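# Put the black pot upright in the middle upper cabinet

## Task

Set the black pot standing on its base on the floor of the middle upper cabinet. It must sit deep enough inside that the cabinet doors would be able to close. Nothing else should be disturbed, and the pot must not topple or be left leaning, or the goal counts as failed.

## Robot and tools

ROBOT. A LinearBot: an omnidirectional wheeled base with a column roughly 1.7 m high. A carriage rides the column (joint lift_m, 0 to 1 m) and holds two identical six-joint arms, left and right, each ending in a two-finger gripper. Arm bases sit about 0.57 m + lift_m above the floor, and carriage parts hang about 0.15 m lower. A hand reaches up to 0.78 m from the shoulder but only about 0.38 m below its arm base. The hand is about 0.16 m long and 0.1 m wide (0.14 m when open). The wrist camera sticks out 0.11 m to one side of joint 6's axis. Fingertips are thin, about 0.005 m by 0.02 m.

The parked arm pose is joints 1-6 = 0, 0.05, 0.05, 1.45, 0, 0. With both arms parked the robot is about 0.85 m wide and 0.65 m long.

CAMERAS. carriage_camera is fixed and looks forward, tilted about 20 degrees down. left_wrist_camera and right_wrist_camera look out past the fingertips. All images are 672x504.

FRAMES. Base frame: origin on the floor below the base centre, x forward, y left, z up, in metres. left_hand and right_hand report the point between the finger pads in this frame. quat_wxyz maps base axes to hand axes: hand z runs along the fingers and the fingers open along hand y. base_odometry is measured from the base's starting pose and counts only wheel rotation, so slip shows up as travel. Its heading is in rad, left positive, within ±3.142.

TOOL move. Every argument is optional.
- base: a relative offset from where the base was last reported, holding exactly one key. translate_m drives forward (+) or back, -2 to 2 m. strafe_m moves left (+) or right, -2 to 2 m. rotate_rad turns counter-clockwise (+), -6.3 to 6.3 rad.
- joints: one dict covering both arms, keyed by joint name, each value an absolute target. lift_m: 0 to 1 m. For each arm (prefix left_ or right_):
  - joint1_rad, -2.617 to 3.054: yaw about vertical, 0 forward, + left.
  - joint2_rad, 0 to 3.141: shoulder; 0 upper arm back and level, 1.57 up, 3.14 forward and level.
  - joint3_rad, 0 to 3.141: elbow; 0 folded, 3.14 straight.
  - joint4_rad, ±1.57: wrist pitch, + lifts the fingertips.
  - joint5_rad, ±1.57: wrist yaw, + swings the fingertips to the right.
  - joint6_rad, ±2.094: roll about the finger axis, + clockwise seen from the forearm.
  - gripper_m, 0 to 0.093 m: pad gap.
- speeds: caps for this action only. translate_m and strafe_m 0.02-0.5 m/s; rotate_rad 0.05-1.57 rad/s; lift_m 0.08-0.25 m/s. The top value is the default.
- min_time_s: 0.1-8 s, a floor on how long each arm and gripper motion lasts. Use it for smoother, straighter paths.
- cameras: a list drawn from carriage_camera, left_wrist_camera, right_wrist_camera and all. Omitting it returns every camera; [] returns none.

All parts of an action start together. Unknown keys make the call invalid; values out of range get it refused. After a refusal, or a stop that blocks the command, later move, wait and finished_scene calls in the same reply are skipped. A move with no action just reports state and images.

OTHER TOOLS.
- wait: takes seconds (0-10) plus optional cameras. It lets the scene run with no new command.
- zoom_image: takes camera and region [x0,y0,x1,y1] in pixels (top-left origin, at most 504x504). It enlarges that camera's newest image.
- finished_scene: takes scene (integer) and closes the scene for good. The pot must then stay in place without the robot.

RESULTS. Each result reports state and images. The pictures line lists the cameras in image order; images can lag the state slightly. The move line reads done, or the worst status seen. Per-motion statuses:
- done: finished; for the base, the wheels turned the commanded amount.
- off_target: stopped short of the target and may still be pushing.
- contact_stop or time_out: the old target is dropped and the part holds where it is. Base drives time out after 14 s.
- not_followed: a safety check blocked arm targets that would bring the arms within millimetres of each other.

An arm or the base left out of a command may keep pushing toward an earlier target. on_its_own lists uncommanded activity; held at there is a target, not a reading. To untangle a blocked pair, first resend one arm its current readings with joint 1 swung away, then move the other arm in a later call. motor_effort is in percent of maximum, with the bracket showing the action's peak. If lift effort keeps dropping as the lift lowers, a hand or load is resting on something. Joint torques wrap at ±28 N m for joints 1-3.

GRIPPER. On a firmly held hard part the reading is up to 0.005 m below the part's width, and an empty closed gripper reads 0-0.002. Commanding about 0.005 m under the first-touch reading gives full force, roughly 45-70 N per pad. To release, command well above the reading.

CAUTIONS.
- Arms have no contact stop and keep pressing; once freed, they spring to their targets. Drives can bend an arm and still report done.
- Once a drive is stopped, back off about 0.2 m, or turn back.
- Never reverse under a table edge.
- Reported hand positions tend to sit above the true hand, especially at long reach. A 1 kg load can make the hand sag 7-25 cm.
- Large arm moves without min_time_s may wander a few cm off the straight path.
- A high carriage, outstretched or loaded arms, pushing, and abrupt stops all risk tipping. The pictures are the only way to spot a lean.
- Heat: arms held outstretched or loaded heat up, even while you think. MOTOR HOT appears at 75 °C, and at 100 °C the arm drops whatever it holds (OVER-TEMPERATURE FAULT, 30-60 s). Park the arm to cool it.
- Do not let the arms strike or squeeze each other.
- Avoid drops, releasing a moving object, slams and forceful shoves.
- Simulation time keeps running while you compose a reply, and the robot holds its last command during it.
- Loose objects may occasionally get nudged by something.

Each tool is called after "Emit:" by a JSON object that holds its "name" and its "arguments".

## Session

Emit:
{"name": "move", "arguments": {"cameras": ["carriage_camera"]}}

Scene clock: 0.00 s.
Joint torques (N m): no reading
base_odometry: x=+0.000 y=+0.000 heading=+0.000
base_status: not commanded
joint_positions: lift_m=+0.300 left_joint1_rad=-0.007 left_joint2_rad=+0.044 left_joint3_rad=+0.027 left_joint4_rad=+1.460 left_joint5_rad=-0.018 left_joint6_rad=+0.017 left_gripper_m=+0.09396 right_joint1_rad=-0.002 right_joint2_rad=+0.059 right_joint3_rad=+0.042 right_joint4_rad=+1.500 right_joint5_rad=+0.048 right_joint6_rad=-0.029 right_gripper_m=+0.09396
joint_status: not commanded
motor_effort: lift_m=+23 drive_wheels=-2
left_hand: x=+0.2562 y=+0.3063 z=+1.2991 quat_wxyz=(+0.998, -0.008, +0.064, +0.006) (m; base frame)
right_hand: x=+0.2467 y=-0.3118 z=+1.3037 quat_wxyz=(+0.999, +0.023, +0.044, -0.017) (m; base frame)
pictures: carriage_camera

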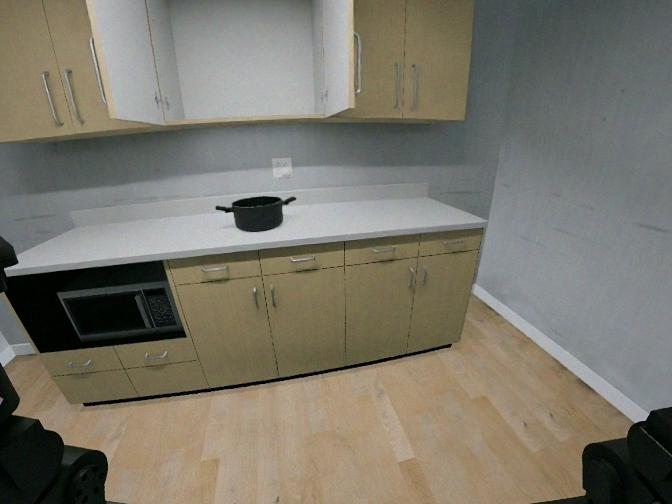

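Emit:
{"name": "zoom_image", "arguments": {"camera": "carriage_camera", "region": [190, 170, 320, 270]}}

Scaled by 3.877 from the camera's 672x504 image, which has a finer 960x720 frame.

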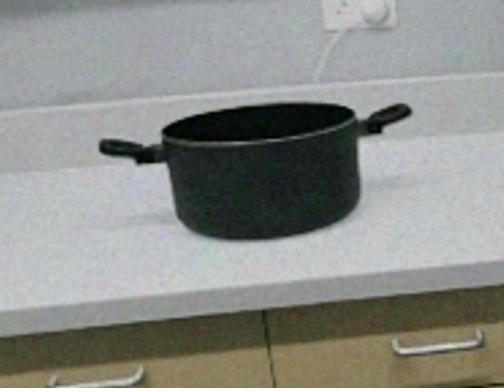

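Emit:
{"name": "move", "arguments": {"base": {"rotate_rad": 0.317}, "joints": {"lift_m": 0.267, "left_joint1_rad": -0.21, "left_joint2_rad": 2.094, "left_joint3_rad": 1.309, "left_joint4_rad": 0.785, "left_joint5_rad": 0, "left_joint6_rad": -1.22, "left_gripper_m": 0.093, "right_joint1_rad": 0.207, "right_joint2_rad": 2.094, "right_joint3_rad": 1.309, "right_joint4_rad": 0.785, "right_joint5_rad": 0, "right_joint6_rad": 1.22, "right_gripper_m": 0.093}, "speeds": {"rotate_rad": 0.4}, "min_time_s": 1.5, "cameras": []}}

Emit:
{"name": "move", "arguments": {"base": {"translate_m": 0.42}, "speeds": {"translate_m": 0.3}, "cameras": []}}

Emit:
{"name": "move", "arguments": {"base": {"strafe_m": -0.075}, "speeds": {"strafe_m": 0.15}}}

Scene clock: 10.87 s.
Joint torques (N m): left_arm=[-0.51 -13.94 8.95 2.38 0.16 -0.05] | right_arm=[0.28 -12.68 8.34 2.14 -0.17 0.09]
move: done
base_odometry: x=+0.000 y=+0.000 heading=+0.317
base_status: done
joint_positions: lift_m=+0.267 left_joint1_rad=-0.206 left_joint2_rad=+2.094 left_joint3_rad=+1.281 left_joint4_rad=+0.784 left_joint5_rad=-0.011 left_joint6_rad=-1.207 left_gripper_m=+0.09312 right_joint1_rad=+0.203 right_joint2_rad=+2.100 right_joint3_rad=+1.277 right_joint4_rad=+0.778 right_joint5_rad=+0.014 right_joint6_rad=+1.205 right_gripper_m=+0.09312
joint_status: all done
motor_effort: lift_m=+22(22) drive_wheels=+3(11)
left_hand: x=+0.8199 y=+0.1807 z=+1.0398 quat_wxyz=(+0.533, -0.347, +0.627, -0.449) (m; base frame)
right_hand: x=+0.8201 y=-0.1832 z=+1.0327 quat_wxyz=(+0.530, +0.351, +0.632, +0.443) (m; base frame)
pictures: none
No camera images: "cameras" was empty.

Scene clock: 13.87 s.
Joint torques (N m): left_arm=[-0.46 -13.9 8.94 2.39 0.14 -0.04] | right_arm=[0.16 -12.81 8.36 2.15 -0.16 0.06]
move: done
base_odometry: x=+0.399 y=+0.132 heading=+0.318
base_status: done
joint_positions: lift_m=+0.267 left_joint1_rad=-0.206 left_joint2_rad=+2.094 left_joint3_rad=+1.281 left_joint4_rad=+0.783 left_joint5_rad=-0.011 left_joint6_rad=-1.208 left_gripper_m=+0.09312 right_joint1_rad=+0.203 right_joint2_rad=+2.100 right_joint3_rad=+1.277 right_joint4_rad=+0.775 right_joint5_rad=+0.013 right_joint6_rad=+1.207 right_gripper_m=+0.09312
joint_status: not commanded
motor_effort: lift_m=+22(22) drive_wheels=-6(14)
left_hand: x=+0.8199 y=+0.1807 z=+1.0394 quat_wxyz=(+0.532, -0.348, +0.627, -0.449) (m; base frame)
right_hand: x=+0.8200 y=-0.1828 z=+1.0322 quat_wxyz=(+0.529, +0.352, +0.632, +0.443) (m; base frame)
pictures: none
No camera images: "cameras" was empty.

Scene clock: 15.33 s.
Joint torques (N m): left_arm=[-0.12 -13.86 8.94 2.39 0.13 -0.03] | right_arm=[0.13 -12.72 8.23 2.17 -0.14 0.06]
move: done
base_odometry: x=+0.422 y=+0.060 heading=+0.318
base_status: done
joint_positions: lift_m=+0.267 left_joint1_rad=-0.210 left_joint2_rad=+2.094 left_joint3_rad=+1.281 left_joint4_rad=+0.783 left_joint5_rad=-0.010 left_joint6_rad=-1.208 left_gripper_m=+0.09312 right_joint1_rad=+0.204 right_joint2_rad=+2.100 right_joint3_rad=+1.277 right_joint4_rad=+0.775 right_joint5_rad=+0.011 right_joint6_rad=+1.207 right_gripper_m=+0.09312
joint_status: not commanded
motor_effort: lift_m=+22(22) drive_wheels=-3(9)
left_hand: x=+0.8194 y=+0.1782 z=+1.0394 quat_wxyz=(+0.531, -0.347, +0.628, -0.451) (m; base frame)
right_hand: x=+0.8199 y=-0.1818 z=+1.0323 quat_wxyz=(+0.528, +0.351, +0.633, +0.444) (m; base frame)
pictures: carriage_camera, left_wrist_camera, right_wrist_camera

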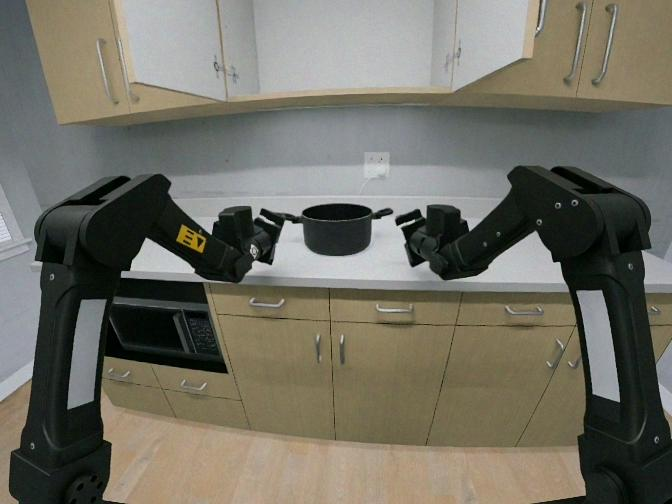

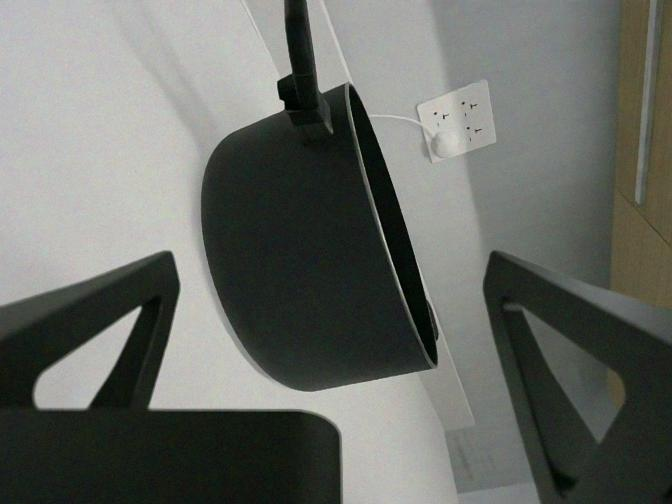

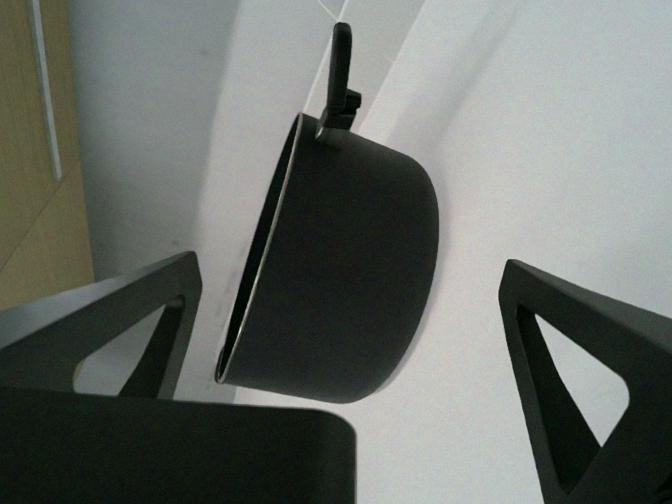

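Emit:
{"name": "zoom_image", "arguments": {"camera": "carriage_camera", "region": [260, 180, 420, 280]}}

Scaled by 3.150 from the camera's 672x504 image, which has a finer 960x720 frame.

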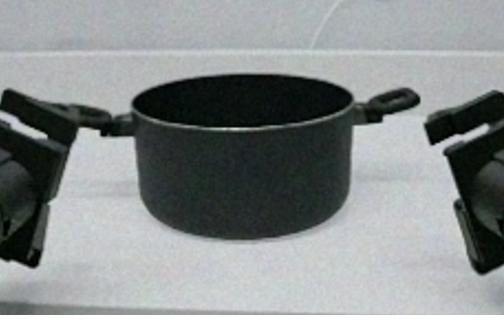

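Emit:
{"name": "move", "arguments": {"base": {"rotate_rad": 0.04}, "cameras": []}}

Emit:
{"name": "move", "arguments": {"base": {"strafe_m": -0.033}, "speeds": {"strafe_m": 0.15}, "cameras": []}}

Emit:
{"name": "move", "arguments": {"base": {"translate_m": 0.16}, "speeds": {"translate_m": 0.2}}}

Scene clock: 20.83 s.
Joint torques (N m): left_arm=[-0.46 -13.89 8.92 2.39 0.11 -0.03] | right_arm=[-0.44 -12.77 8.24 2.15 -0.11 0.08]
move: done
base_odometry: x=+0.422 y=+0.060 heading=+0.357
base_status: done
joint_positions: lift_m=+0.267 left_joint1_rad=-0.206 left_joint2_rad=+2.094 left_joint3_rad=+1.282 left_joint4_rad=+0.783 left_joint5_rad=-0.008 left_joint6_rad=-1.208 left_gripper_m=+0.09312 right_joint1_rad=+0.210 right_joint2_rad=+2.100 right_joint3_rad=+1.278 right_joint4_rad=+0.775 right_joint5_rad=+0.009 right_joint6_rad=+1.207 right_gripper_m=+0.09312
joint_status: not commanded
motor_effort: lift_m=+22(22) drive_wheels=-5(11)
left_hand: x=+0.8198 y=+0.1799 z=+1.0396 quat_wxyz=(+0.531, -0.347, +0.628, -0.450) (m; base frame)
right_hand: x=+0.8192 y=-0.1780 z=+1.0326 quat_wxyz=(+0.526, +0.349, +0.634, +0.447) (m; base frame)
pictures: none
No camera images: "cameras" was empty.

Scene clock: 21.87 s.
Joint torques (N m): left_arm=[-0.2 -13.89 8.9 2.4 0.1 -0.03] | right_arm=[-0.1 -12.82 8.35 2.15 -0.11 0.05]
move: done
base_odometry: x=+0.434 y=+0.029 heading=+0.358
base_status: done
joint_positions: lift_m=+0.267 left_joint1_rad=-0.209 left_joint2_rad=+2.094 left_joint3_rad=+1.282 left_joint4_rad=+0.783 left_joint5_rad=-0.008 left_joint6_rad=-1.208 left_gripper_m=+0.09312 right_joint1_rad=+0.206 right_joint2_rad=+2.100 right_joint3_rad=+1.278 right_joint4_rad=+0.775 right_joint5_rad=+0.008 right_joint6_rad=+1.207 right_gripper_m=+0.09312
joint_status: not commanded
motor_effort: lift_m=+22(22) drive_wheels=+3(11)
left_hand: x=+0.8194 y=+0.1780 z=+1.0396 quat_wxyz=(+0.531, -0.346, +0.628, -0.451) (m; base frame)
right_hand: x=+0.8196 y=-0.1801 z=+1.0326 quat_wxyz=(+0.527, +0.349, +0.633, +0.446) (m; base frame)
pictures: none
No camera images: "cameras" was empty.

Scene clock: 23.83 s.
Joint torques (N m): left_arm=[-0.18 -13.87 8.94 2.4 0.11 -0.01] | right_arm=[-0.1 -12.82 8.25 2.19 -0.12 0.07]
move: done
base_odometry: x=+0.584 y=+0.085 heading=+0.358
base_status: done
joint_positions: lift_m=+0.267 left_joint1_rad=-0.209 left_joint2_rad=+2.094 left_joint3_rad=+1.282 left_joint4_rad=+0.782 left_joint5_rad=-0.008 left_joint6_rad=-1.208 left_gripper_m=+0.09312 right_joint1_rad=+0.206 right_joint2_rad=+2.100 right_joint3_rad=+1.278 right_joint4_rad=+0.774 right_joint5_rad=+0.008 right_joint6_rad=+1.207 right_gripper_m=+0.09312
joint_status: not commanded
motor_effort: lift_m=+22(22) drive_wheels=-5(14)
left_hand: x=+0.8194 y=+0.1781 z=+1.0393 quat_wxyz=(+0.530, -0.346, +0.629, -0.451) (m; base frame)
right_hand: x=+0.8196 y=-0.1801 z=+1.0323 quat_wxyz=(+0.527, +0.350, +0.634, +0.446) (m; base frame)
pictures: carriage_camera, left_wrist_camera, right_wrist_camera

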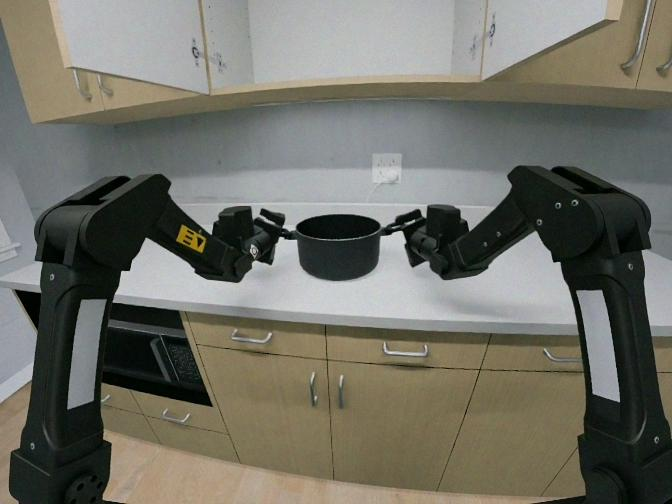

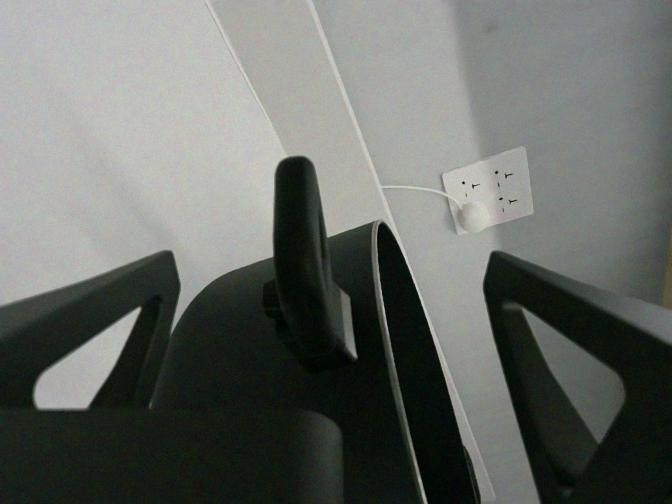

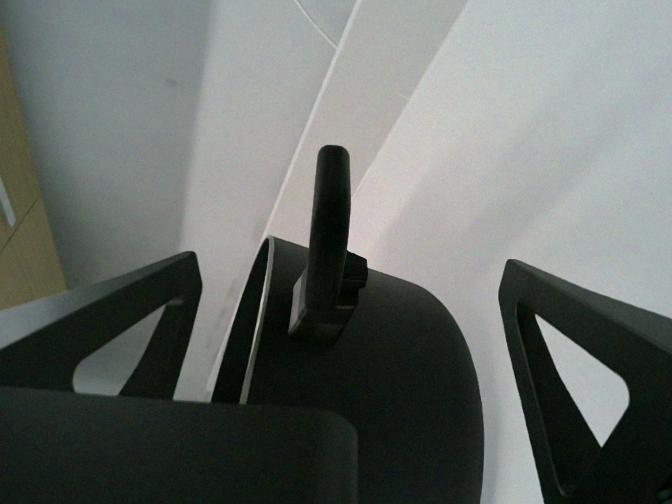

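Emit:
{"name": "move", "arguments": {"base": {"translate_m": 0.06}, "joints": {"left_joint4_rad": 0.755, "right_joint4_rad": 0.80}, "speeds": {"translate_m": 0.12}}}

Scene clock: 27.50 s.
Joint torques (N m): left_arm=[-0.14 -13.9 8.83 2.34 0.08 -0.02] | right_arm=[-0.06 -12.75 8.25 2.26 -0.09 0.06]
move: done
base_odometry: x=+0.640 y=+0.106 heading=+0.357
base_status: done
joint_positions: lift_m=+0.267 left_joint1_rad=-0.209 left_joint2_rad=+2.094 left_joint3_rad=+1.282 left_joint4_rad=+0.757 left_joint5_rad=-0.007 left_joint6_rad=-1.208 left_gripper_m=+0.09312 right_joint1_rad=+0.206 right_joint2_rad=+2.100 right_joint3_rad=+1.278 right_joint4_rad=+0.782 right_joint5_rad=+0.008 right_joint6_rad=+1.207 right_gripper_m=+0.09312
joint_status: all done
motor_effort: lift_m=+22(22) drive_wheels=-6(10)
left_hand: x=+0.8191 y=+0.1779 z=+1.0331 quat_wxyz=(+0.523, -0.350, +0.637, -0.445) (m; base frame)
right_hand: x=+0.8197 y=-0.1800 z=+1.0344 quat_wxyz=(+0.529, +0.348, +0.631, +0.448) (m; base frame)
pictures: carriage_camera, left_wrist_camera, right_wrist_camera

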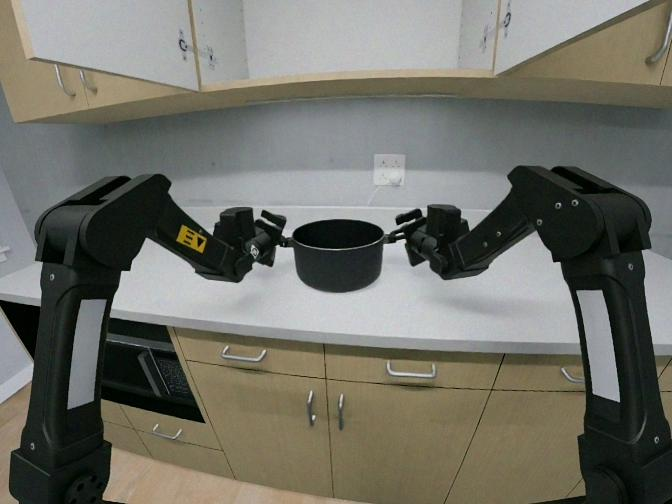

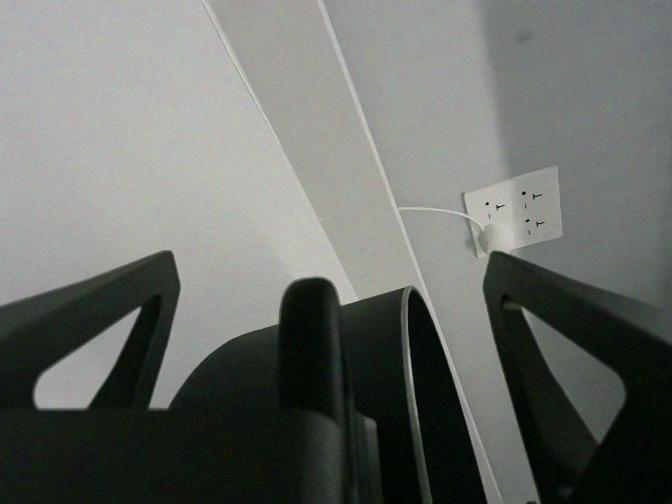

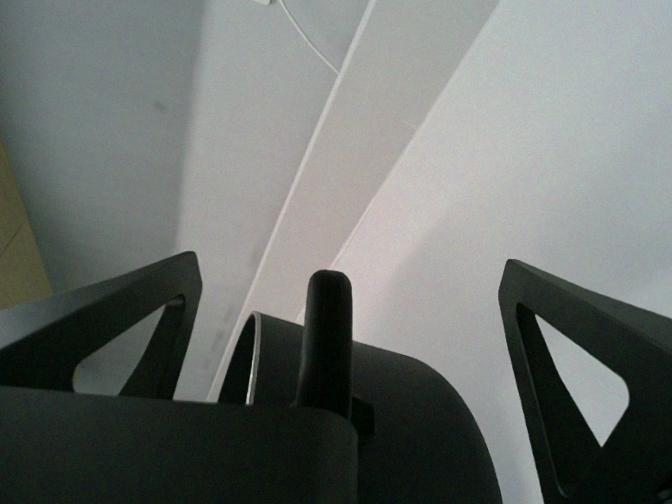

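Emit:
{"name": "move", "arguments": {"base": {"translate_m": -0.022}, "joints": {"left_joint4_rad": 0.725, "right_joint4_rad": 0.832}, "speeds": {"translate_m": 0.08}, "cameras": ["left_wrist_camera", "right_wrist_camera"]}}

Scene clock: 31.00 s.
Joint torques (N m): left_arm=[-0.17 -13.93 8.88 2.4 0.09 -0.02] | right_arm=[-0.03 -12.68 8.27 2.23 -0.08 0.09]
move: done
base_odometry: x=+0.620 y=+0.098 heading=+0.357
base_status: done
joint_positions: lift_m=+0.267 left_joint1_rad=-0.209 left_joint2_rad=+2.094 left_joint3_rad=+1.283 left_joint4_rad=+0.725 left_joint5_rad=-0.006 left_joint6_rad=-1.208 left_gripper_m=+0.09312 right_joint1_rad=+0.206 right_joint2_rad=+2.100 right_joint3_rad=+1.278 right_joint4_rad=+0.814 right_joint5_rad=+0.008 right_joint6_rad=+1.207 right_gripper_m=+0.09312
joint_status: all done
motor_effort: lift_m=+22(22) drive_wheels=-3(12)
left_hand: x=+0.8187 y=+0.1779 z=+1.0258 quat_wxyz=(+0.515, -0.355, +0.646, -0.438) (m; base frame)
right_hand: x=+0.8199 y=-0.1800 z=+1.0423 quat_wxyz=(+0.538, +0.343, +0.621, +0.455) (m; base frame)
pictures: left_wrist_camera, right_wrist_camera

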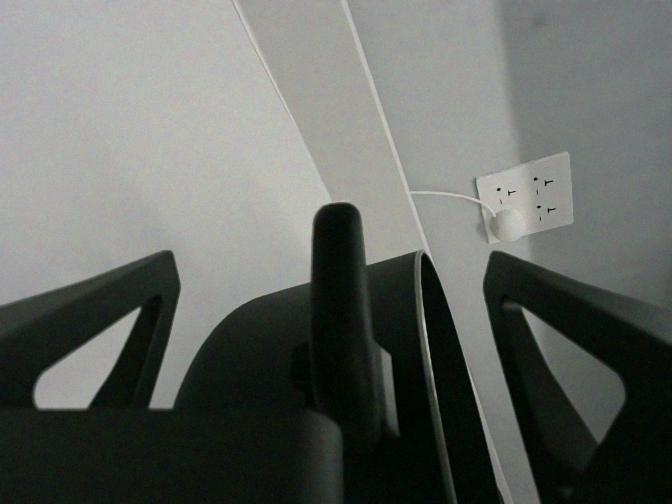

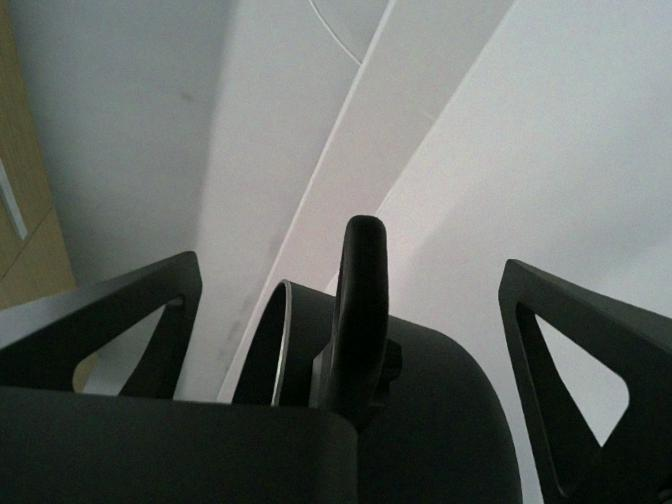

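Emit:
{"name": "move", "arguments": {"base": {"translate_m": 0.01}, "joints": {"left_joint4_rad": 0.738, "right_joint4_rad": 0.815}, "speeds": {"translate_m": 0.05}, "cameras": []}}

Emit:
{"name": "move", "arguments": {"joints": {"left_gripper_m": 0.018, "right_gripper_m": 0.018}, "min_time_s": 0.8, "cameras": ["left_wrist_camera", "right_wrist_camera"]}}

Scene clock: 33.30 s.
Joint torques (N m): left_arm=[-0.1 -13.87 8.91 2.54 0.1 -0.02] | right_arm=[0.05 -12.7 8.23 2.1 -0.11 0.06]
move: done
base_odometry: x=+0.629 y=+0.102 heading=+0.357
base_status: done
joint_positions: lift_m=+0.267 left_joint1_rad=-0.209 left_joint2_rad=+2.094 left_joint3_rad=+1.283 left_joint4_rad=+0.725 left_joint5_rad=-0.006 left_joint6_rad=-1.208 left_gripper_m=+0.09312 right_joint1_rad=+0.206 right_joint2_rad=+2.100 right_joint3_rad=+1.278 right_joint4_rad=+0.810 right_joint5_rad=+0.008 right_joint6_rad=+1.207 right_gripper_m=+0.09312
joint_status: all done
motor_effort: lift_m=+22(22) drive_wheels=-3(9)
left_hand: x=+0.8187 y=+0.1779 z=+1.0258 quat_wxyz=(+0.515, -0.355, +0.646, -0.438) (m; base frame)
right_hand: x=+0.8199 y=-0.1800 z=+1.0413 quat_wxyz=(+0.537, +0.343, +0.623, +0.454) (m; base frame)
pictures: none
No camera images: "cameras" was empty.

Scene clock: 34.40 s.
Joint torques (N m): left_arm=[-0.13 -13.94 8.68 2.48 0.08 -0.01] | right_arm=[0.02 -12.81 8.21 2.1 -0.1 0.08]
move: done
base_odometry: x=+0.629 y=+0.102 heading=+0.357
base_status: not commanded
joint_positions: lift_m=+0.267 left_joint1_rad=-0.209 left_joint2_rad=+2.094 left_joint3_rad=+1.284 left_joint4_rad=+0.729 left_joint5_rad=-0.005 left_joint6_rad=-1.209 left_gripper_m=+0.01812 right_joint1_rad=+0.206 right_joint2_rad=+2.100 right_joint3_rad=+1.278 right_joint4_rad=+0.810 right_joint5_rad=+0.008 right_joint6_rad=+1.207 right_gripper_m=+0.01812
joint_status: all done
motor_effort: lift_m=+22(22) drive_wheels=-5(5)
left_hand: x=+0.8190 y=+0.1777 z=+1.0273 quat_wxyz=(+0.516, -0.354, +0.644, -0.440) (m; base frame)
right_hand: x=+0.8199 y=-0.1800 z=+1.0412 quat_wxyz=(+0.537, +0.344, +0.623, +0.454) (m; base frame)
pictures: left_wrist_camera, right_wrist_camera

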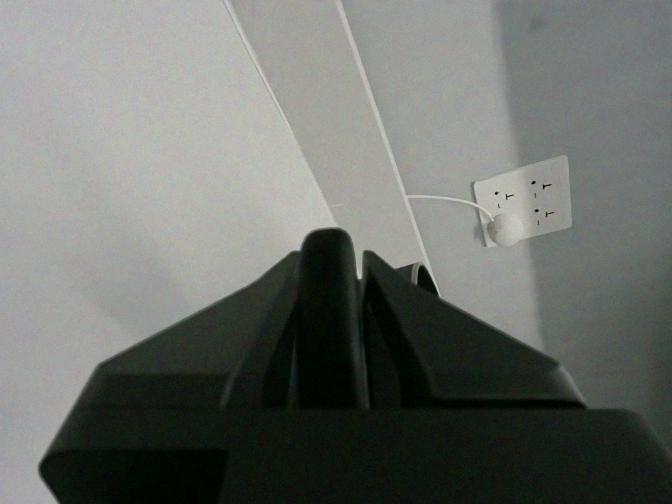

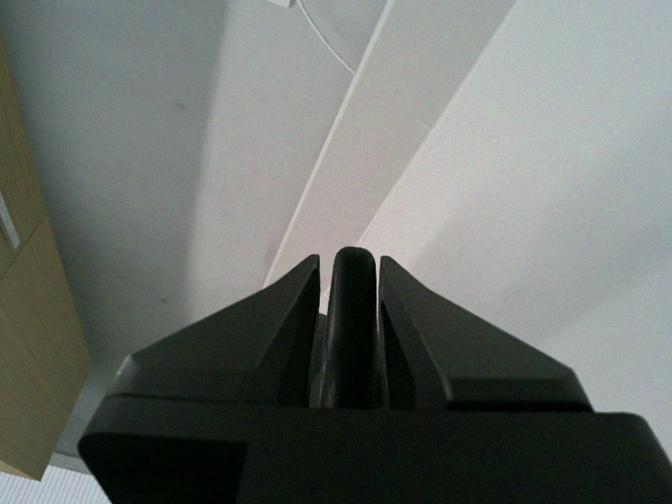

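Emit:
{"name": "move", "arguments": {"joints": {"left_gripper_m": 0.012, "right_gripper_m": 0.012, "right_joint1_rad": 0.219}, "min_time_s": 0.6, "cameras": []}}

Emit:
{"name": "move", "arguments": {"joints": {"left_gripper_m": 0.006, "right_gripper_m": 0.006}, "min_time_s": 0.6}}

Scene clock: 36.10 s.
Joint torques (N m): left_arm=[-0.23 -13.85 8.72 2.42 -0.06 0.28] | right_arm=[0.77 -12.68 8.27 2.15 -0.13 -0.13]
move: done
base_odometry: x=+0.629 y=+0.102 heading=+0.357
base_status: not commanded
joint_positions: lift_m=+0.267 left_joint1_rad=-0.209 left_joint2_rad=+2.094 left_joint3_rad=+1.284 left_joint4_rad=+0.734 left_joint5_rad=+0.007 left_joint6_rad=-1.235 left_gripper_m=+0.01242 right_joint1_rad=+0.208 right_joint2_rad=+2.100 right_joint3_rad=+1.278 right_joint4_rad=+0.805 right_joint5_rad=+0.008 right_joint6_rad=+1.224 right_gripper_m=+0.01230
joint_status: all done
motor_effort: lift_m=+22(22) drive_wheels=-5(5)
left_hand: x=+0.8186 y=+0.1755 z=+1.0287 quat_wxyz=(+0.508, -0.358, +0.640, -0.451) (m; base frame)
right_hand: x=+0.8197 y=-0.1791 z=+1.0401 quat_wxyz=(+0.531, +0.349, +0.621, +0.458) (m; base frame)
pictures: none
No camera images: "cameras" was empty.

Scene clock: 37.00 s.
Joint torques (N m): left_arm=[-0.1 -13.91 8.69 2.42 -0.03 0.27] | right_arm=[0.75 -12.75 8.31 2.14 -0.15 -0.28]
move: off_target
base_odometry: x=+0.629 y=+0.102 heading=+0.357
base_status: not commanded
joint_positions: lift_m=+0.267 left_joint1_rad=-0.209 left_joint2_rad=+2.094 left_joint3_rad=+1.284 left_joint4_rad=+0.734 left_joint5_rad=+0.008 left_joint6_rad=-1.236 left_gripper_m=+0.01236 right_joint1_rad=+0.209 right_joint2_rad=+2.100 right_joint3_rad=+1.278 right_joint4_rad=+0.805 right_joint5_rad=+0.011 right_joint6_rad=+1.239 right_gripper_m=+0.01078
joint_status: left_gripper_m off_target (ended at +0.01236, target +0.00600); right_gripper_m off_target (ended at +0.01080, target +0.00600)
motor_effort: lift_m=+22(22) drive_wheels=-5(5)
left_hand: x=+0.8186 y=+0.1755 z=+1.0287 quat_wxyz=(+0.508, -0.358, +0.640, -0.452) (m; base frame)
right_hand: x=+0.8196 y=-0.1790 z=+1.0400 quat_wxyz=(+0.528, +0.355, +0.619, +0.461) (m; base frame)
pictures: carriage_camera, left_wrist_camera, right_wrist_camera

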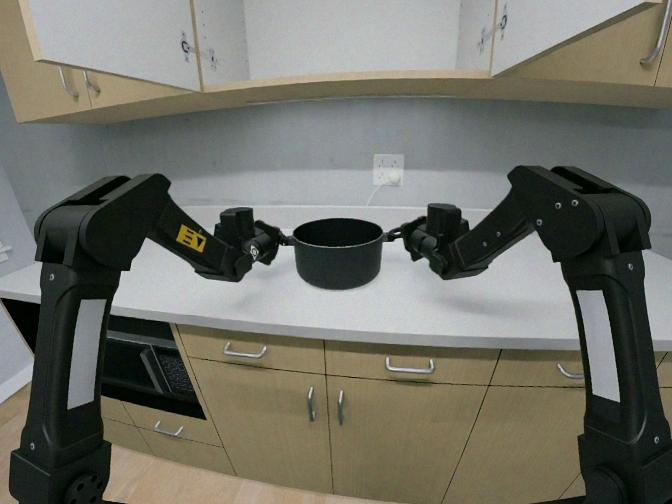

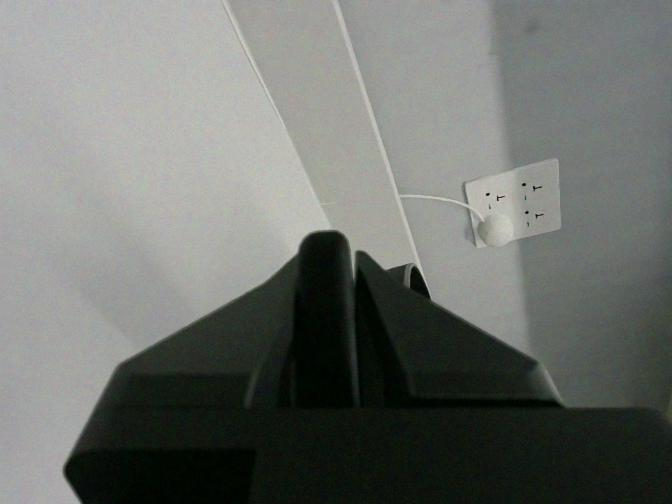

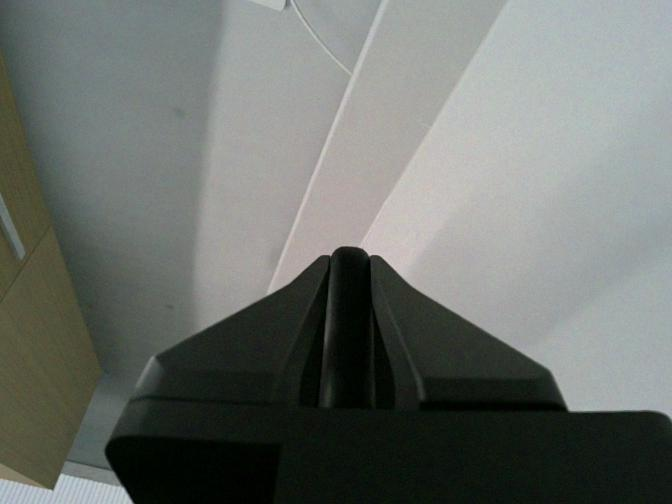

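Emit:
{"name": "move", "arguments": {"joints": {"lift_m": 0.32, "left_gripper_m": 0.004, "right_gripper_m": 0.004, "left_joint4_rad": 0.86, "right_joint4_rad": 0.95}, "speeds": {"lift_m": 0.08}, "cameras": ["carriage_camera", "left_wrist_camera", "right_wrist_camera"]}}

Scene clock: 41.37 s.
Joint torques (N m): left_arm=[-0.17 -17.78 8.58 3.99 -0.09 0.4] | right_arm=[0.72 -16.9 8.13 3.89 -0.17 -0.31]
move: off_target
base_odometry: x=+0.629 y=+0.102 heading=+0.357
base_status: not commanded
joint_positions: lift_m=+0.320 left_joint1_rad=-0.209 left_joint2_rad=+2.130 left_joint3_rad=+1.284 left_joint4_rad=+0.717 left_joint5_rad=+0.012 left_joint6_rad=-1.247 left_gripper_m=+0.01214 right_joint1_rad=+0.209 right_joint2_rad=+2.139 right_joint3_rad=+1.278 right_joint4_rad=+0.786 right_joint5_rad=+0.012 right_joint6_rad=+1.240 right_gripper_m=+0.01072
joint_status: left_joint4_rad off_target (ended at +0.717, target +0.860); left_gripper_m off_target (ended at +0.01214, target +0.00400); right_joint4_rad off_target (ended at +0.786, target +0.950); right_gripper_m off_target (ended at +0.01072, target +0.00400); the others done
motor_effort: lift_m=+25(28) drive_wheels=-3(5)
left_hand: x=+0.8202 y=+0.1747 z=+1.0557 quat_wxyz=(+0.490, -0.369, +0.654, -0.442) (m; base frame)
right_hand: x=+0.8222 y=-0.1787 z=+1.0647 quat_wxyz=(+0.512, +0.365, +0.636, +0.447) (m; base frame)
pictures: carriage_camera, left_wrist_camera, right_wrist_camera

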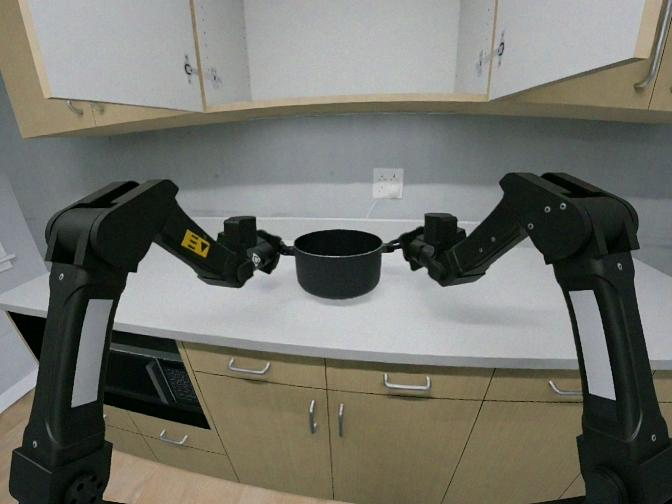

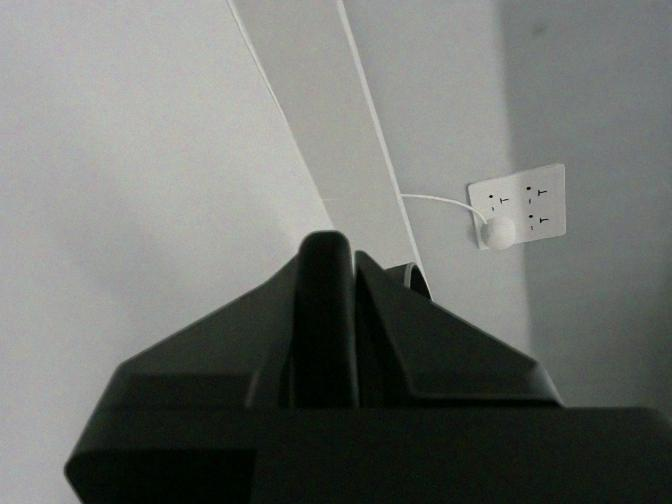

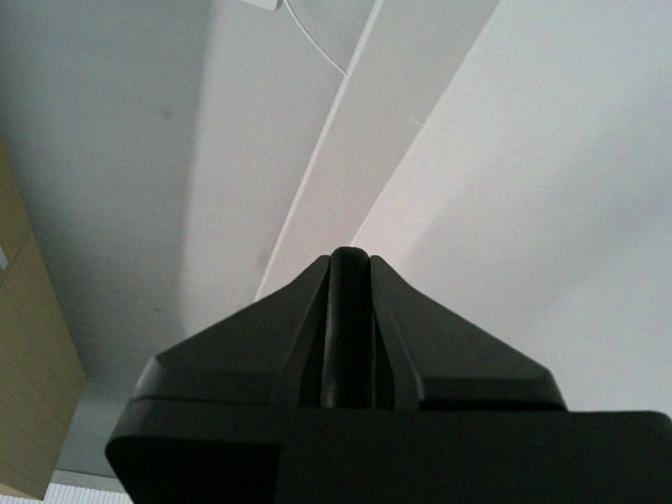

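Emit:
{"name": "move", "arguments": {"base": {"translate_m": -0.25}, "joints": {"lift_m": 0.33, "left_joint1_rad": -0.30, "left_joint2_rad": 0.95, "left_joint3_rad": 0.82, "left_joint4_rad": 0.37, "left_joint5_rad": 0.05, "left_joint6_rad": -1.22, "right_joint1_rad": 0.30, "right_joint2_rad": 0.95, "right_joint3_rad": 0.82, "right_joint4_rad": 0.37, "right_joint5_rad": -0.05, "right_joint6_rad": 1.22}, "speeds": {"translate_m": 0.12, "lift_m": 0.08}, "min_time_s": 2.5, "cameras": ["carriage_camera"]}}

Scene clock: 47.07 s.
Joint torques (N m): left_arm=[0.59 -9.13 9.68 4.16 -0.03 0.56] | right_arm=[-0.96 -7.3 8.66 3.73 0.36 -0.37]
move: off_target
base_odometry: x=+0.395 y=+0.014 heading=+0.356
base_status: done
joint_positions: lift_m=+0.330 left_joint1_rad=-0.307 left_joint2_rad=+1.006 left_joint3_rad=+0.794 left_joint4_rad=+0.210 left_joint5_rad=+0.057 left_joint6_rad=-1.261 left_gripper_m=+0.01079 right_joint1_rad=+0.310 right_joint2_rad=+0.995 right_joint3_rad=+0.793 right_joint4_rad=+0.216 right_joint5_rad=-0.080 right_joint6_rad=+1.244 right_gripper_m=+0.01063
joint_status: left_joint4_rad off_target (ended at +0.210, target +0.370); left_joint6_rad off_target (ended at -1.261, target -1.220); right_joint4_rad off_target (ended at +0.216, target +0.370); right_joint5_rad off_target (ended at -0.080, target -0.050); right_joint6_rad off_target (ended at +1.243, target +1.220); the others done
motor_effort: lift_m=+25(29) drive_wheels=-2(13)
left_hand: x=+0.5786 y=+0.1802 z=+1.2465 quat_wxyz=(+0.485, -0.307, +0.638, -0.513) (m; base frame)
right_hand: x=+0.5743 y=-0.1763 z=+1.2518 quat_wxyz=(+0.488, +0.290, +0.639, +0.519) (m; base frame)
pictures: carriage_camera

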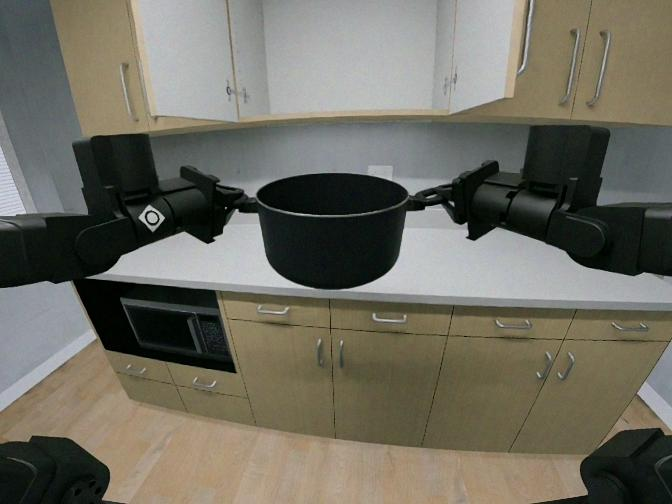

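Emit:
{"name": "move", "arguments": {"base": {"rotate_rad": -0.178}, "speeds": {"rotate_rad": 0.3}, "cameras": []}}

Emit:
{"name": "move", "arguments": {"base": {"strafe_m": 0.19}, "joints": {"lift_m": 0.45}, "speeds": {"strafe_m": 0.15, "lift_m": 0.1}, "cameras": ["carriage_camera"]}}

Scene clock: 49.07 s.
Joint torques (N m): left_arm=[0.65 -9.16 9.72 4.18 -0.04 0.54] | right_arm=[-0.92 -7.25 8.66 3.74 0.35 -0.35]
move: done
base_odometry: x=+0.395 y=+0.014 heading=+0.178
base_status: done
joint_positions: lift_m=+0.330 left_joint1_rad=-0.307 left_joint2_rad=+1.006 left_joint3_rad=+0.794 left_joint4_rad=+0.208 left_joint5_rad=+0.057 left_joint6_rad=-1.261 left_gripper_m=+0.01078 right_joint1_rad=+0.311 right_joint2_rad=+0.995 right_joint3_rad=+0.793 right_joint4_rad=+0.215 right_joint5_rad=-0.082 right_joint6_rad=+1.244 right_gripper_m=+0.01063
joint_status: not commanded
motor_effort: lift_m=+25(25) drive_wheels=-6(10)
left_hand: x=+0.5786 y=+0.1802 z=+1.2461 quat_wxyz=(+0.485, -0.307, +0.639, -0.512) (m; base frame)
right_hand: x=+0.5742 y=-0.1759 z=+1.2515 quat_wxyz=(+0.487, +0.290, +0.640, +0.519) (m; base frame)
pictures: none
No camera images: "cameras" was empty.

Scene clock: 51.33 s.
Joint torques (N m): left_arm=[0.64 -8.75 10.26 4.21 -0.04 0.58] | right_arm=[-1.09 -6.93 9.14 3.78 0.39 -0.36]
move: done
base_odometry: x=+0.361 y=+0.201 heading=+0.178
base_status: done
joint_positions: lift_m=+0.450 left_joint1_rad=-0.307 left_joint2_rad=+1.002 left_joint3_rad=+0.787 left_joint4_rad=+0.205 left_joint5_rad=+0.057 left_joint6_rad=-1.261 left_gripper_m=+0.01078 right_joint1_rad=+0.311 right_joint2_rad=+0.992 right_joint3_rad=+0.786 right_joint4_rad=+0.212 right_joint5_rad=-0.084 right_joint6_rad=+1.244 right_gripper_m=+0.01062
joint_status: all done
motor_effort: lift_m=+24(29) drive_wheels=+3(12)
left_hand: x=+0.5777 y=+0.1805 z=+1.3640 quat_wxyz=(+0.484, -0.308, +0.640, -0.511) (m; base frame)
right_hand: x=+0.5734 y=-0.1757 z=+1.3688 quat_wxyz=(+0.485, +0.290, +0.642, +0.518) (m; base frame)
pictures: carriage_camera

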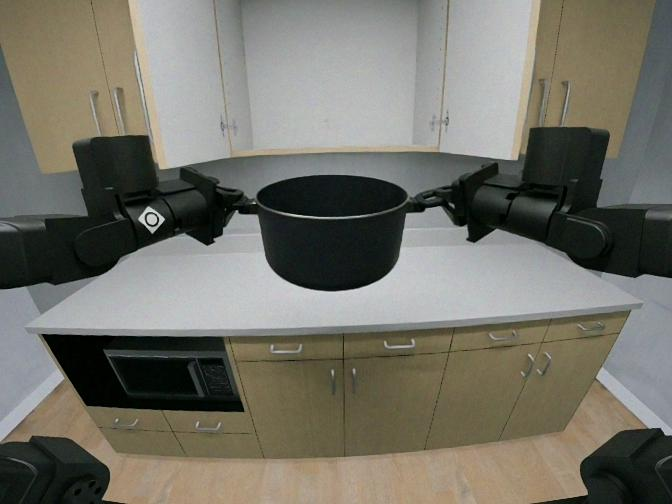

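Emit:
{"name": "move", "arguments": {"base": {"strafe_m": -0.01}, "joints": {"lift_m": 0.66}, "speeds": {"strafe_m": 0.1, "lift_m": 0.15}, "cameras": ["carriage_camera"]}}

Scene clock: 58.93 s.
Joint torques (N m): left_arm=[0.68 -8.51 10.56 4.21 -0.04 0.56] | right_arm=[-1.06 -6.71 9.48 3.73 0.37 -0.34]
move: done
base_odometry: x=+0.363 y=+0.191 heading=+0.177
base_status: done
joint_positions: lift_m=+0.660 left_joint1_rad=-0.308 left_joint2_rad=+1.000 left_joint3_rad=+0.784 left_joint4_rad=+0.206 left_joint5_rad=+0.057 left_joint6_rad=-1.261 left_gripper_m=+0.01078 right_joint1_rad=+0.311 right_joint2_rad=+0.990 right_joint3_rad=+0.782 right_joint4_rad=+0.216 right_joint5_rad=-0.084 right_joint6_rad=+1.244 right_gripper_m=+0.01062
joint_status: all done
motor_effort: lift_m=+25(30) drive_wheels=+1(12)
left_hand: x=+0.5771 y=+0.1804 z=+1.5736 quat_wxyz=(+0.484, -0.308, +0.640, -0.512) (m; base frame)
right_hand: x=+0.5730 y=-0.1758 z=+1.5782 quat_wxyz=(+0.485, +0.290, +0.642, +0.518) (m; base frame)
pictures: carriage_camera

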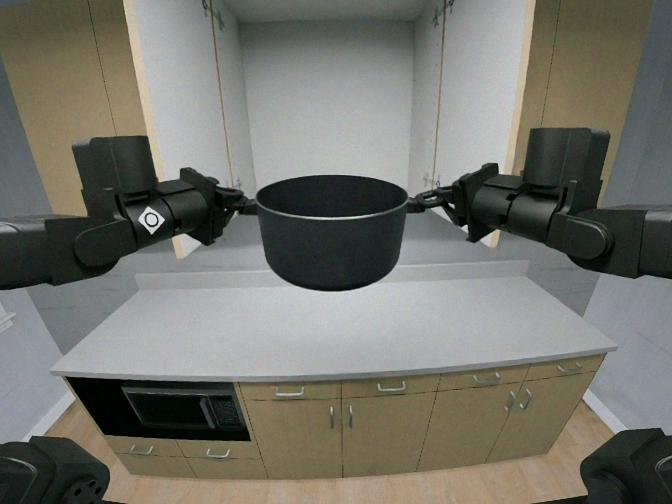

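Emit:
{"name": "move", "arguments": {"base": {"translate_m": 0.43}, "speeds": {"translate_m": 0.2}, "cameras": ["carriage_camera"]}}

Scene clock: 63.60 s.
Joint torques (N m): left_arm=[0.68 -8.42 10.51 4.22 -0.05 0.58] | right_arm=[-1.02 -6.74 9.5 3.76 0.41 -0.35]
move: done
base_odometry: x=+0.786 y=+0.267 heading=+0.178
base_status: done
joint_positions: lift_m=+0.660 left_joint1_rad=-0.308 left_joint2_rad=+1.000 left_joint3_rad=+0.784 left_joint4_rad=+0.205 left_joint5_rad=+0.057 left_joint6_rad=-1.261 left_gripper_m=+0.01078 right_joint1_rad=+0.311 right_joint2_rad=+0.990 right_joint3_rad=+0.782 right_joint4_rad=+0.214 right_joint5_rad=-0.084 right_joint6_rad=+1.244 right_gripper_m=+0.01062
joint_status: not commanded
motor_effort: lift_m=+25(25) drive_wheels=-6(10)
left_hand: x=+0.5771 y=+0.1804 z=+1.5732 quat_wxyz=(+0.483, -0.308, +0.641, -0.511) (m; base frame)
right_hand: x=+0.5730 y=-0.1758 z=+1.5778 quat_wxyz=(+0.485, +0.290, +0.642, +0.518) (m; base frame)
pictures: carriage_camera

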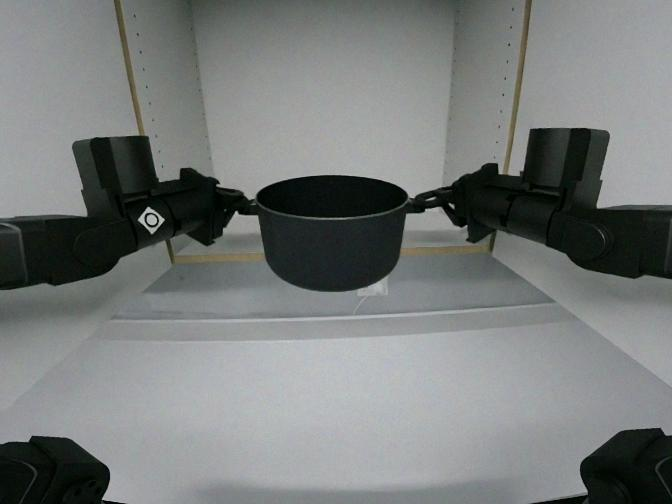

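Emit:
{"name": "zoom_image", "arguments": {"camera": "carriage_camera", "region": [150, 200, 520, 330]}}

Scaled by 1.362 from the camera's 672x504 image, which has a finer 960x720 frame.

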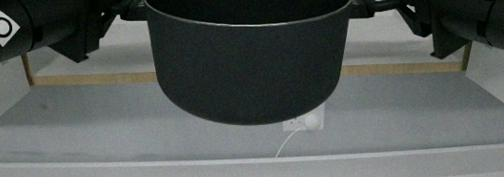

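Emit:
{"name": "move", "arguments": {"joints": {"lift_m": 0.71, "left_joint1_rad": -0.189, "left_joint2_rad": 2.02, "left_joint3_rad": 2.13, "left_joint4_rad": 0.13, "left_joint5_rad": 0.0, "left_joint6_rad": -1.22, "right_joint1_rad": 0.189, "right_joint2_rad": 2.02, "right_joint3_rad": 2.13, "right_joint4_rad": 0.12, "right_joint5_rad": 0.0, "right_joint6_rad": 1.22}, "speeds": {"lift_m": 0.15}, "min_time_s": 2.5, "cameras": ["carriage_camera"]}}

Scene clock: 74.27 s.
Joint torques (N m): left_arm=[0.1 -17.83 14.09 4.36 -0.53 0.54] | right_arm=[0.31 -17.06 12.88 3.53 0.33 -0.28]
move: off_target
base_odometry: x=+0.786 y=+0.267 heading=+0.177
base_status: not commanded
joint_positions: lift_m=+0.710 left_joint1_rad=-0.190 left_joint2_rad=+2.054 left_joint3_rad=+2.055 left_joint4_rad=-0.047 left_joint5_rad=+0.058 left_joint6_rad=-1.261 left_gripper_m=+0.01078 right_joint1_rad=+0.184 right_joint2_rad=+2.063 right_joint3_rad=+2.046 right_joint4_rad=-0.012 right_joint5_rad=-0.030 right_joint6_rad=+1.237 right_gripper_m=+0.01062
joint_status: left_joint3_rad off_target (ended at +2.055, target +2.130); left_joint4_rad off_target (ended at -0.047, target +0.130); left_joint5_rad off_target (ended at +0.058, target +0.000); left_joint6_rad off_target (ended at -1.261, target -1.220); right_joint3_rad off_target (ended at +2.046, target +2.130); right_joint4_rad off_target (ended at -0.012, target +0.120); right_joint5_rad off_target (ended at -0.030, target +0.000); the others done
motor_effort: lift_m=+25(30) drive_wheels=+2(7)
left_hand: x=+0.8425 y=+0.1742 z=+1.6795 quat_wxyz=(+0.502, -0.352, +0.632, -0.473) (m; base frame)
right_hand: x=+0.8475 y=-0.1822 z=+1.6790 quat_wxyz=(+0.521, +0.352, +0.625, +0.463) (m; base frame)
pictures: carriage_camera

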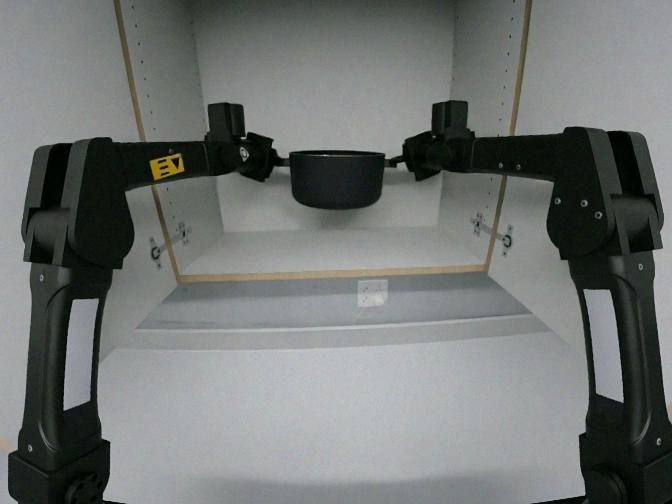

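Emit:
{"name": "move", "arguments": {"joints": {"lift_m": 0.62}, "speeds": {"lift_m": 0.1}, "cameras": ["carriage_camera"]}}

Scene clock: 76.97 s.
Joint torques (N m): left_arm=[-0.1 -18.82 13.07 4.51 -0.54 0.56] | right_arm=[0.34 -17.92 12.05 3.61 0.35 -0.28]
move: done
base_odometry: x=+0.786 y=+0.267 heading=+0.177
base_status: not commanded
joint_positions: lift_m=+0.620 left_joint1_rad=-0.189 left_joint2_rad=+2.063 left_joint3_rad=+2.065 left_joint4_rad=-0.059 left_joint5_rad=+0.059 left_joint6_rad=-1.261 left_gripper_m=+0.01078 right_joint1_rad=+0.183 right_joint2_rad=+2.072 right_joint3_rad=+2.057 right_joint4_rad=-0.025 right_joint5_rad=-0.030 right_joint6_rad=+1.237 right_gripper_m=+0.01062
joint_status: all done
motor_effort: lift_m=+23(23) drive_wheels=+2(2)
left_hand: x=+0.8443 y=+0.1742 z=+1.5867 quat_wxyz=(+0.499, -0.354, +0.635, -0.471) (m; base frame)
right_hand: x=+0.8494 y=-0.1824 z=+1.5858 quat_wxyz=(+0.518, +0.354, +0.628, +0.460) (m; base frame)
pictures: carriage_camera

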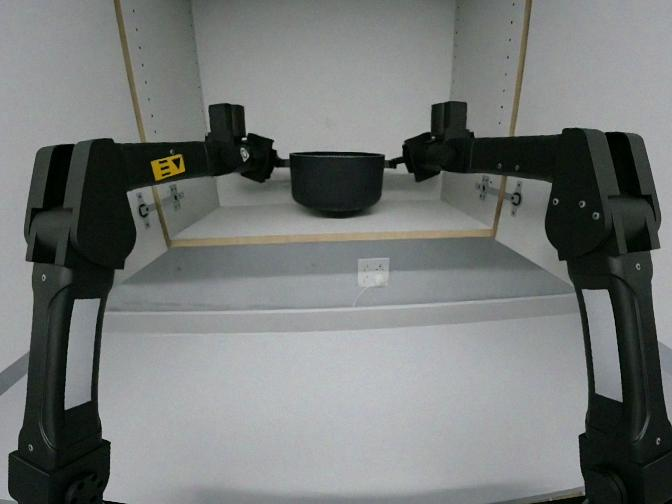

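Emit:
{"name": "move", "arguments": {"joints": {"lift_m": 0.6}, "speeds": {"lift_m": 0.08}, "cameras": ["carriage_camera"]}}

Scene clock: 78.30 s.
Joint torques (N m): left_arm=[-0.03 -19.1 12.83 4.53 -0.53 0.56] | right_arm=[0.36 -18.25 11.86 3.71 0.35 -0.27]
move: done
base_odometry: x=+0.786 y=+0.267 heading=+0.177
base_status: not commanded
joint_positions: lift_m=+0.600 left_joint1_rad=-0.189 left_joint2_rad=+2.066 left_joint3_rad=+2.067 left_joint4_rad=-0.062 left_joint5_rad=+0.059 left_joint6_rad=-1.261 left_gripper_m=+0.01078 right_joint1_rad=+0.183 right_joint2_rad=+2.074 right_joint3_rad=+2.059 right_joint4_rad=-0.028 right_joint5_rad=-0.030 right_joint6_rad=+1.237 right_gripper_m=+0.01062
joint_status: all done
motor_effort: lift_m=+23(23) drive_wheels=+1(6)
left_hand: x=+0.8448 y=+0.1741 z=+1.5655 quat_wxyz=(+0.499, -0.354, +0.636, -0.470) (m; base frame)
right_hand: x=+0.8498 y=-0.1823 z=+1.5647 quat_wxyz=(+0.518, +0.354, +0.629, +0.459) (m; base frame)
pictures: carriage_camera

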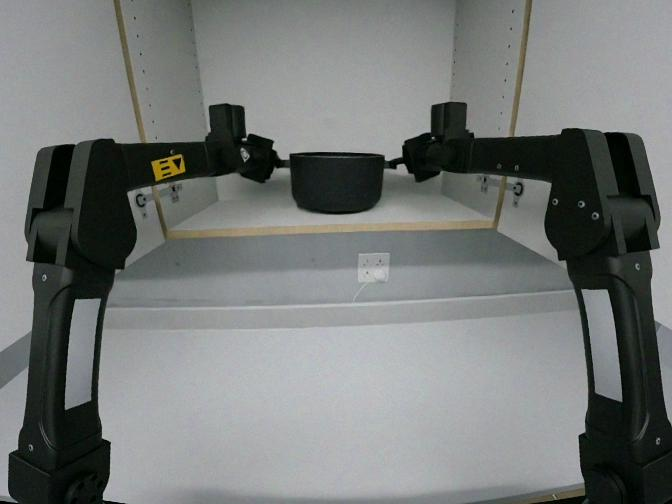

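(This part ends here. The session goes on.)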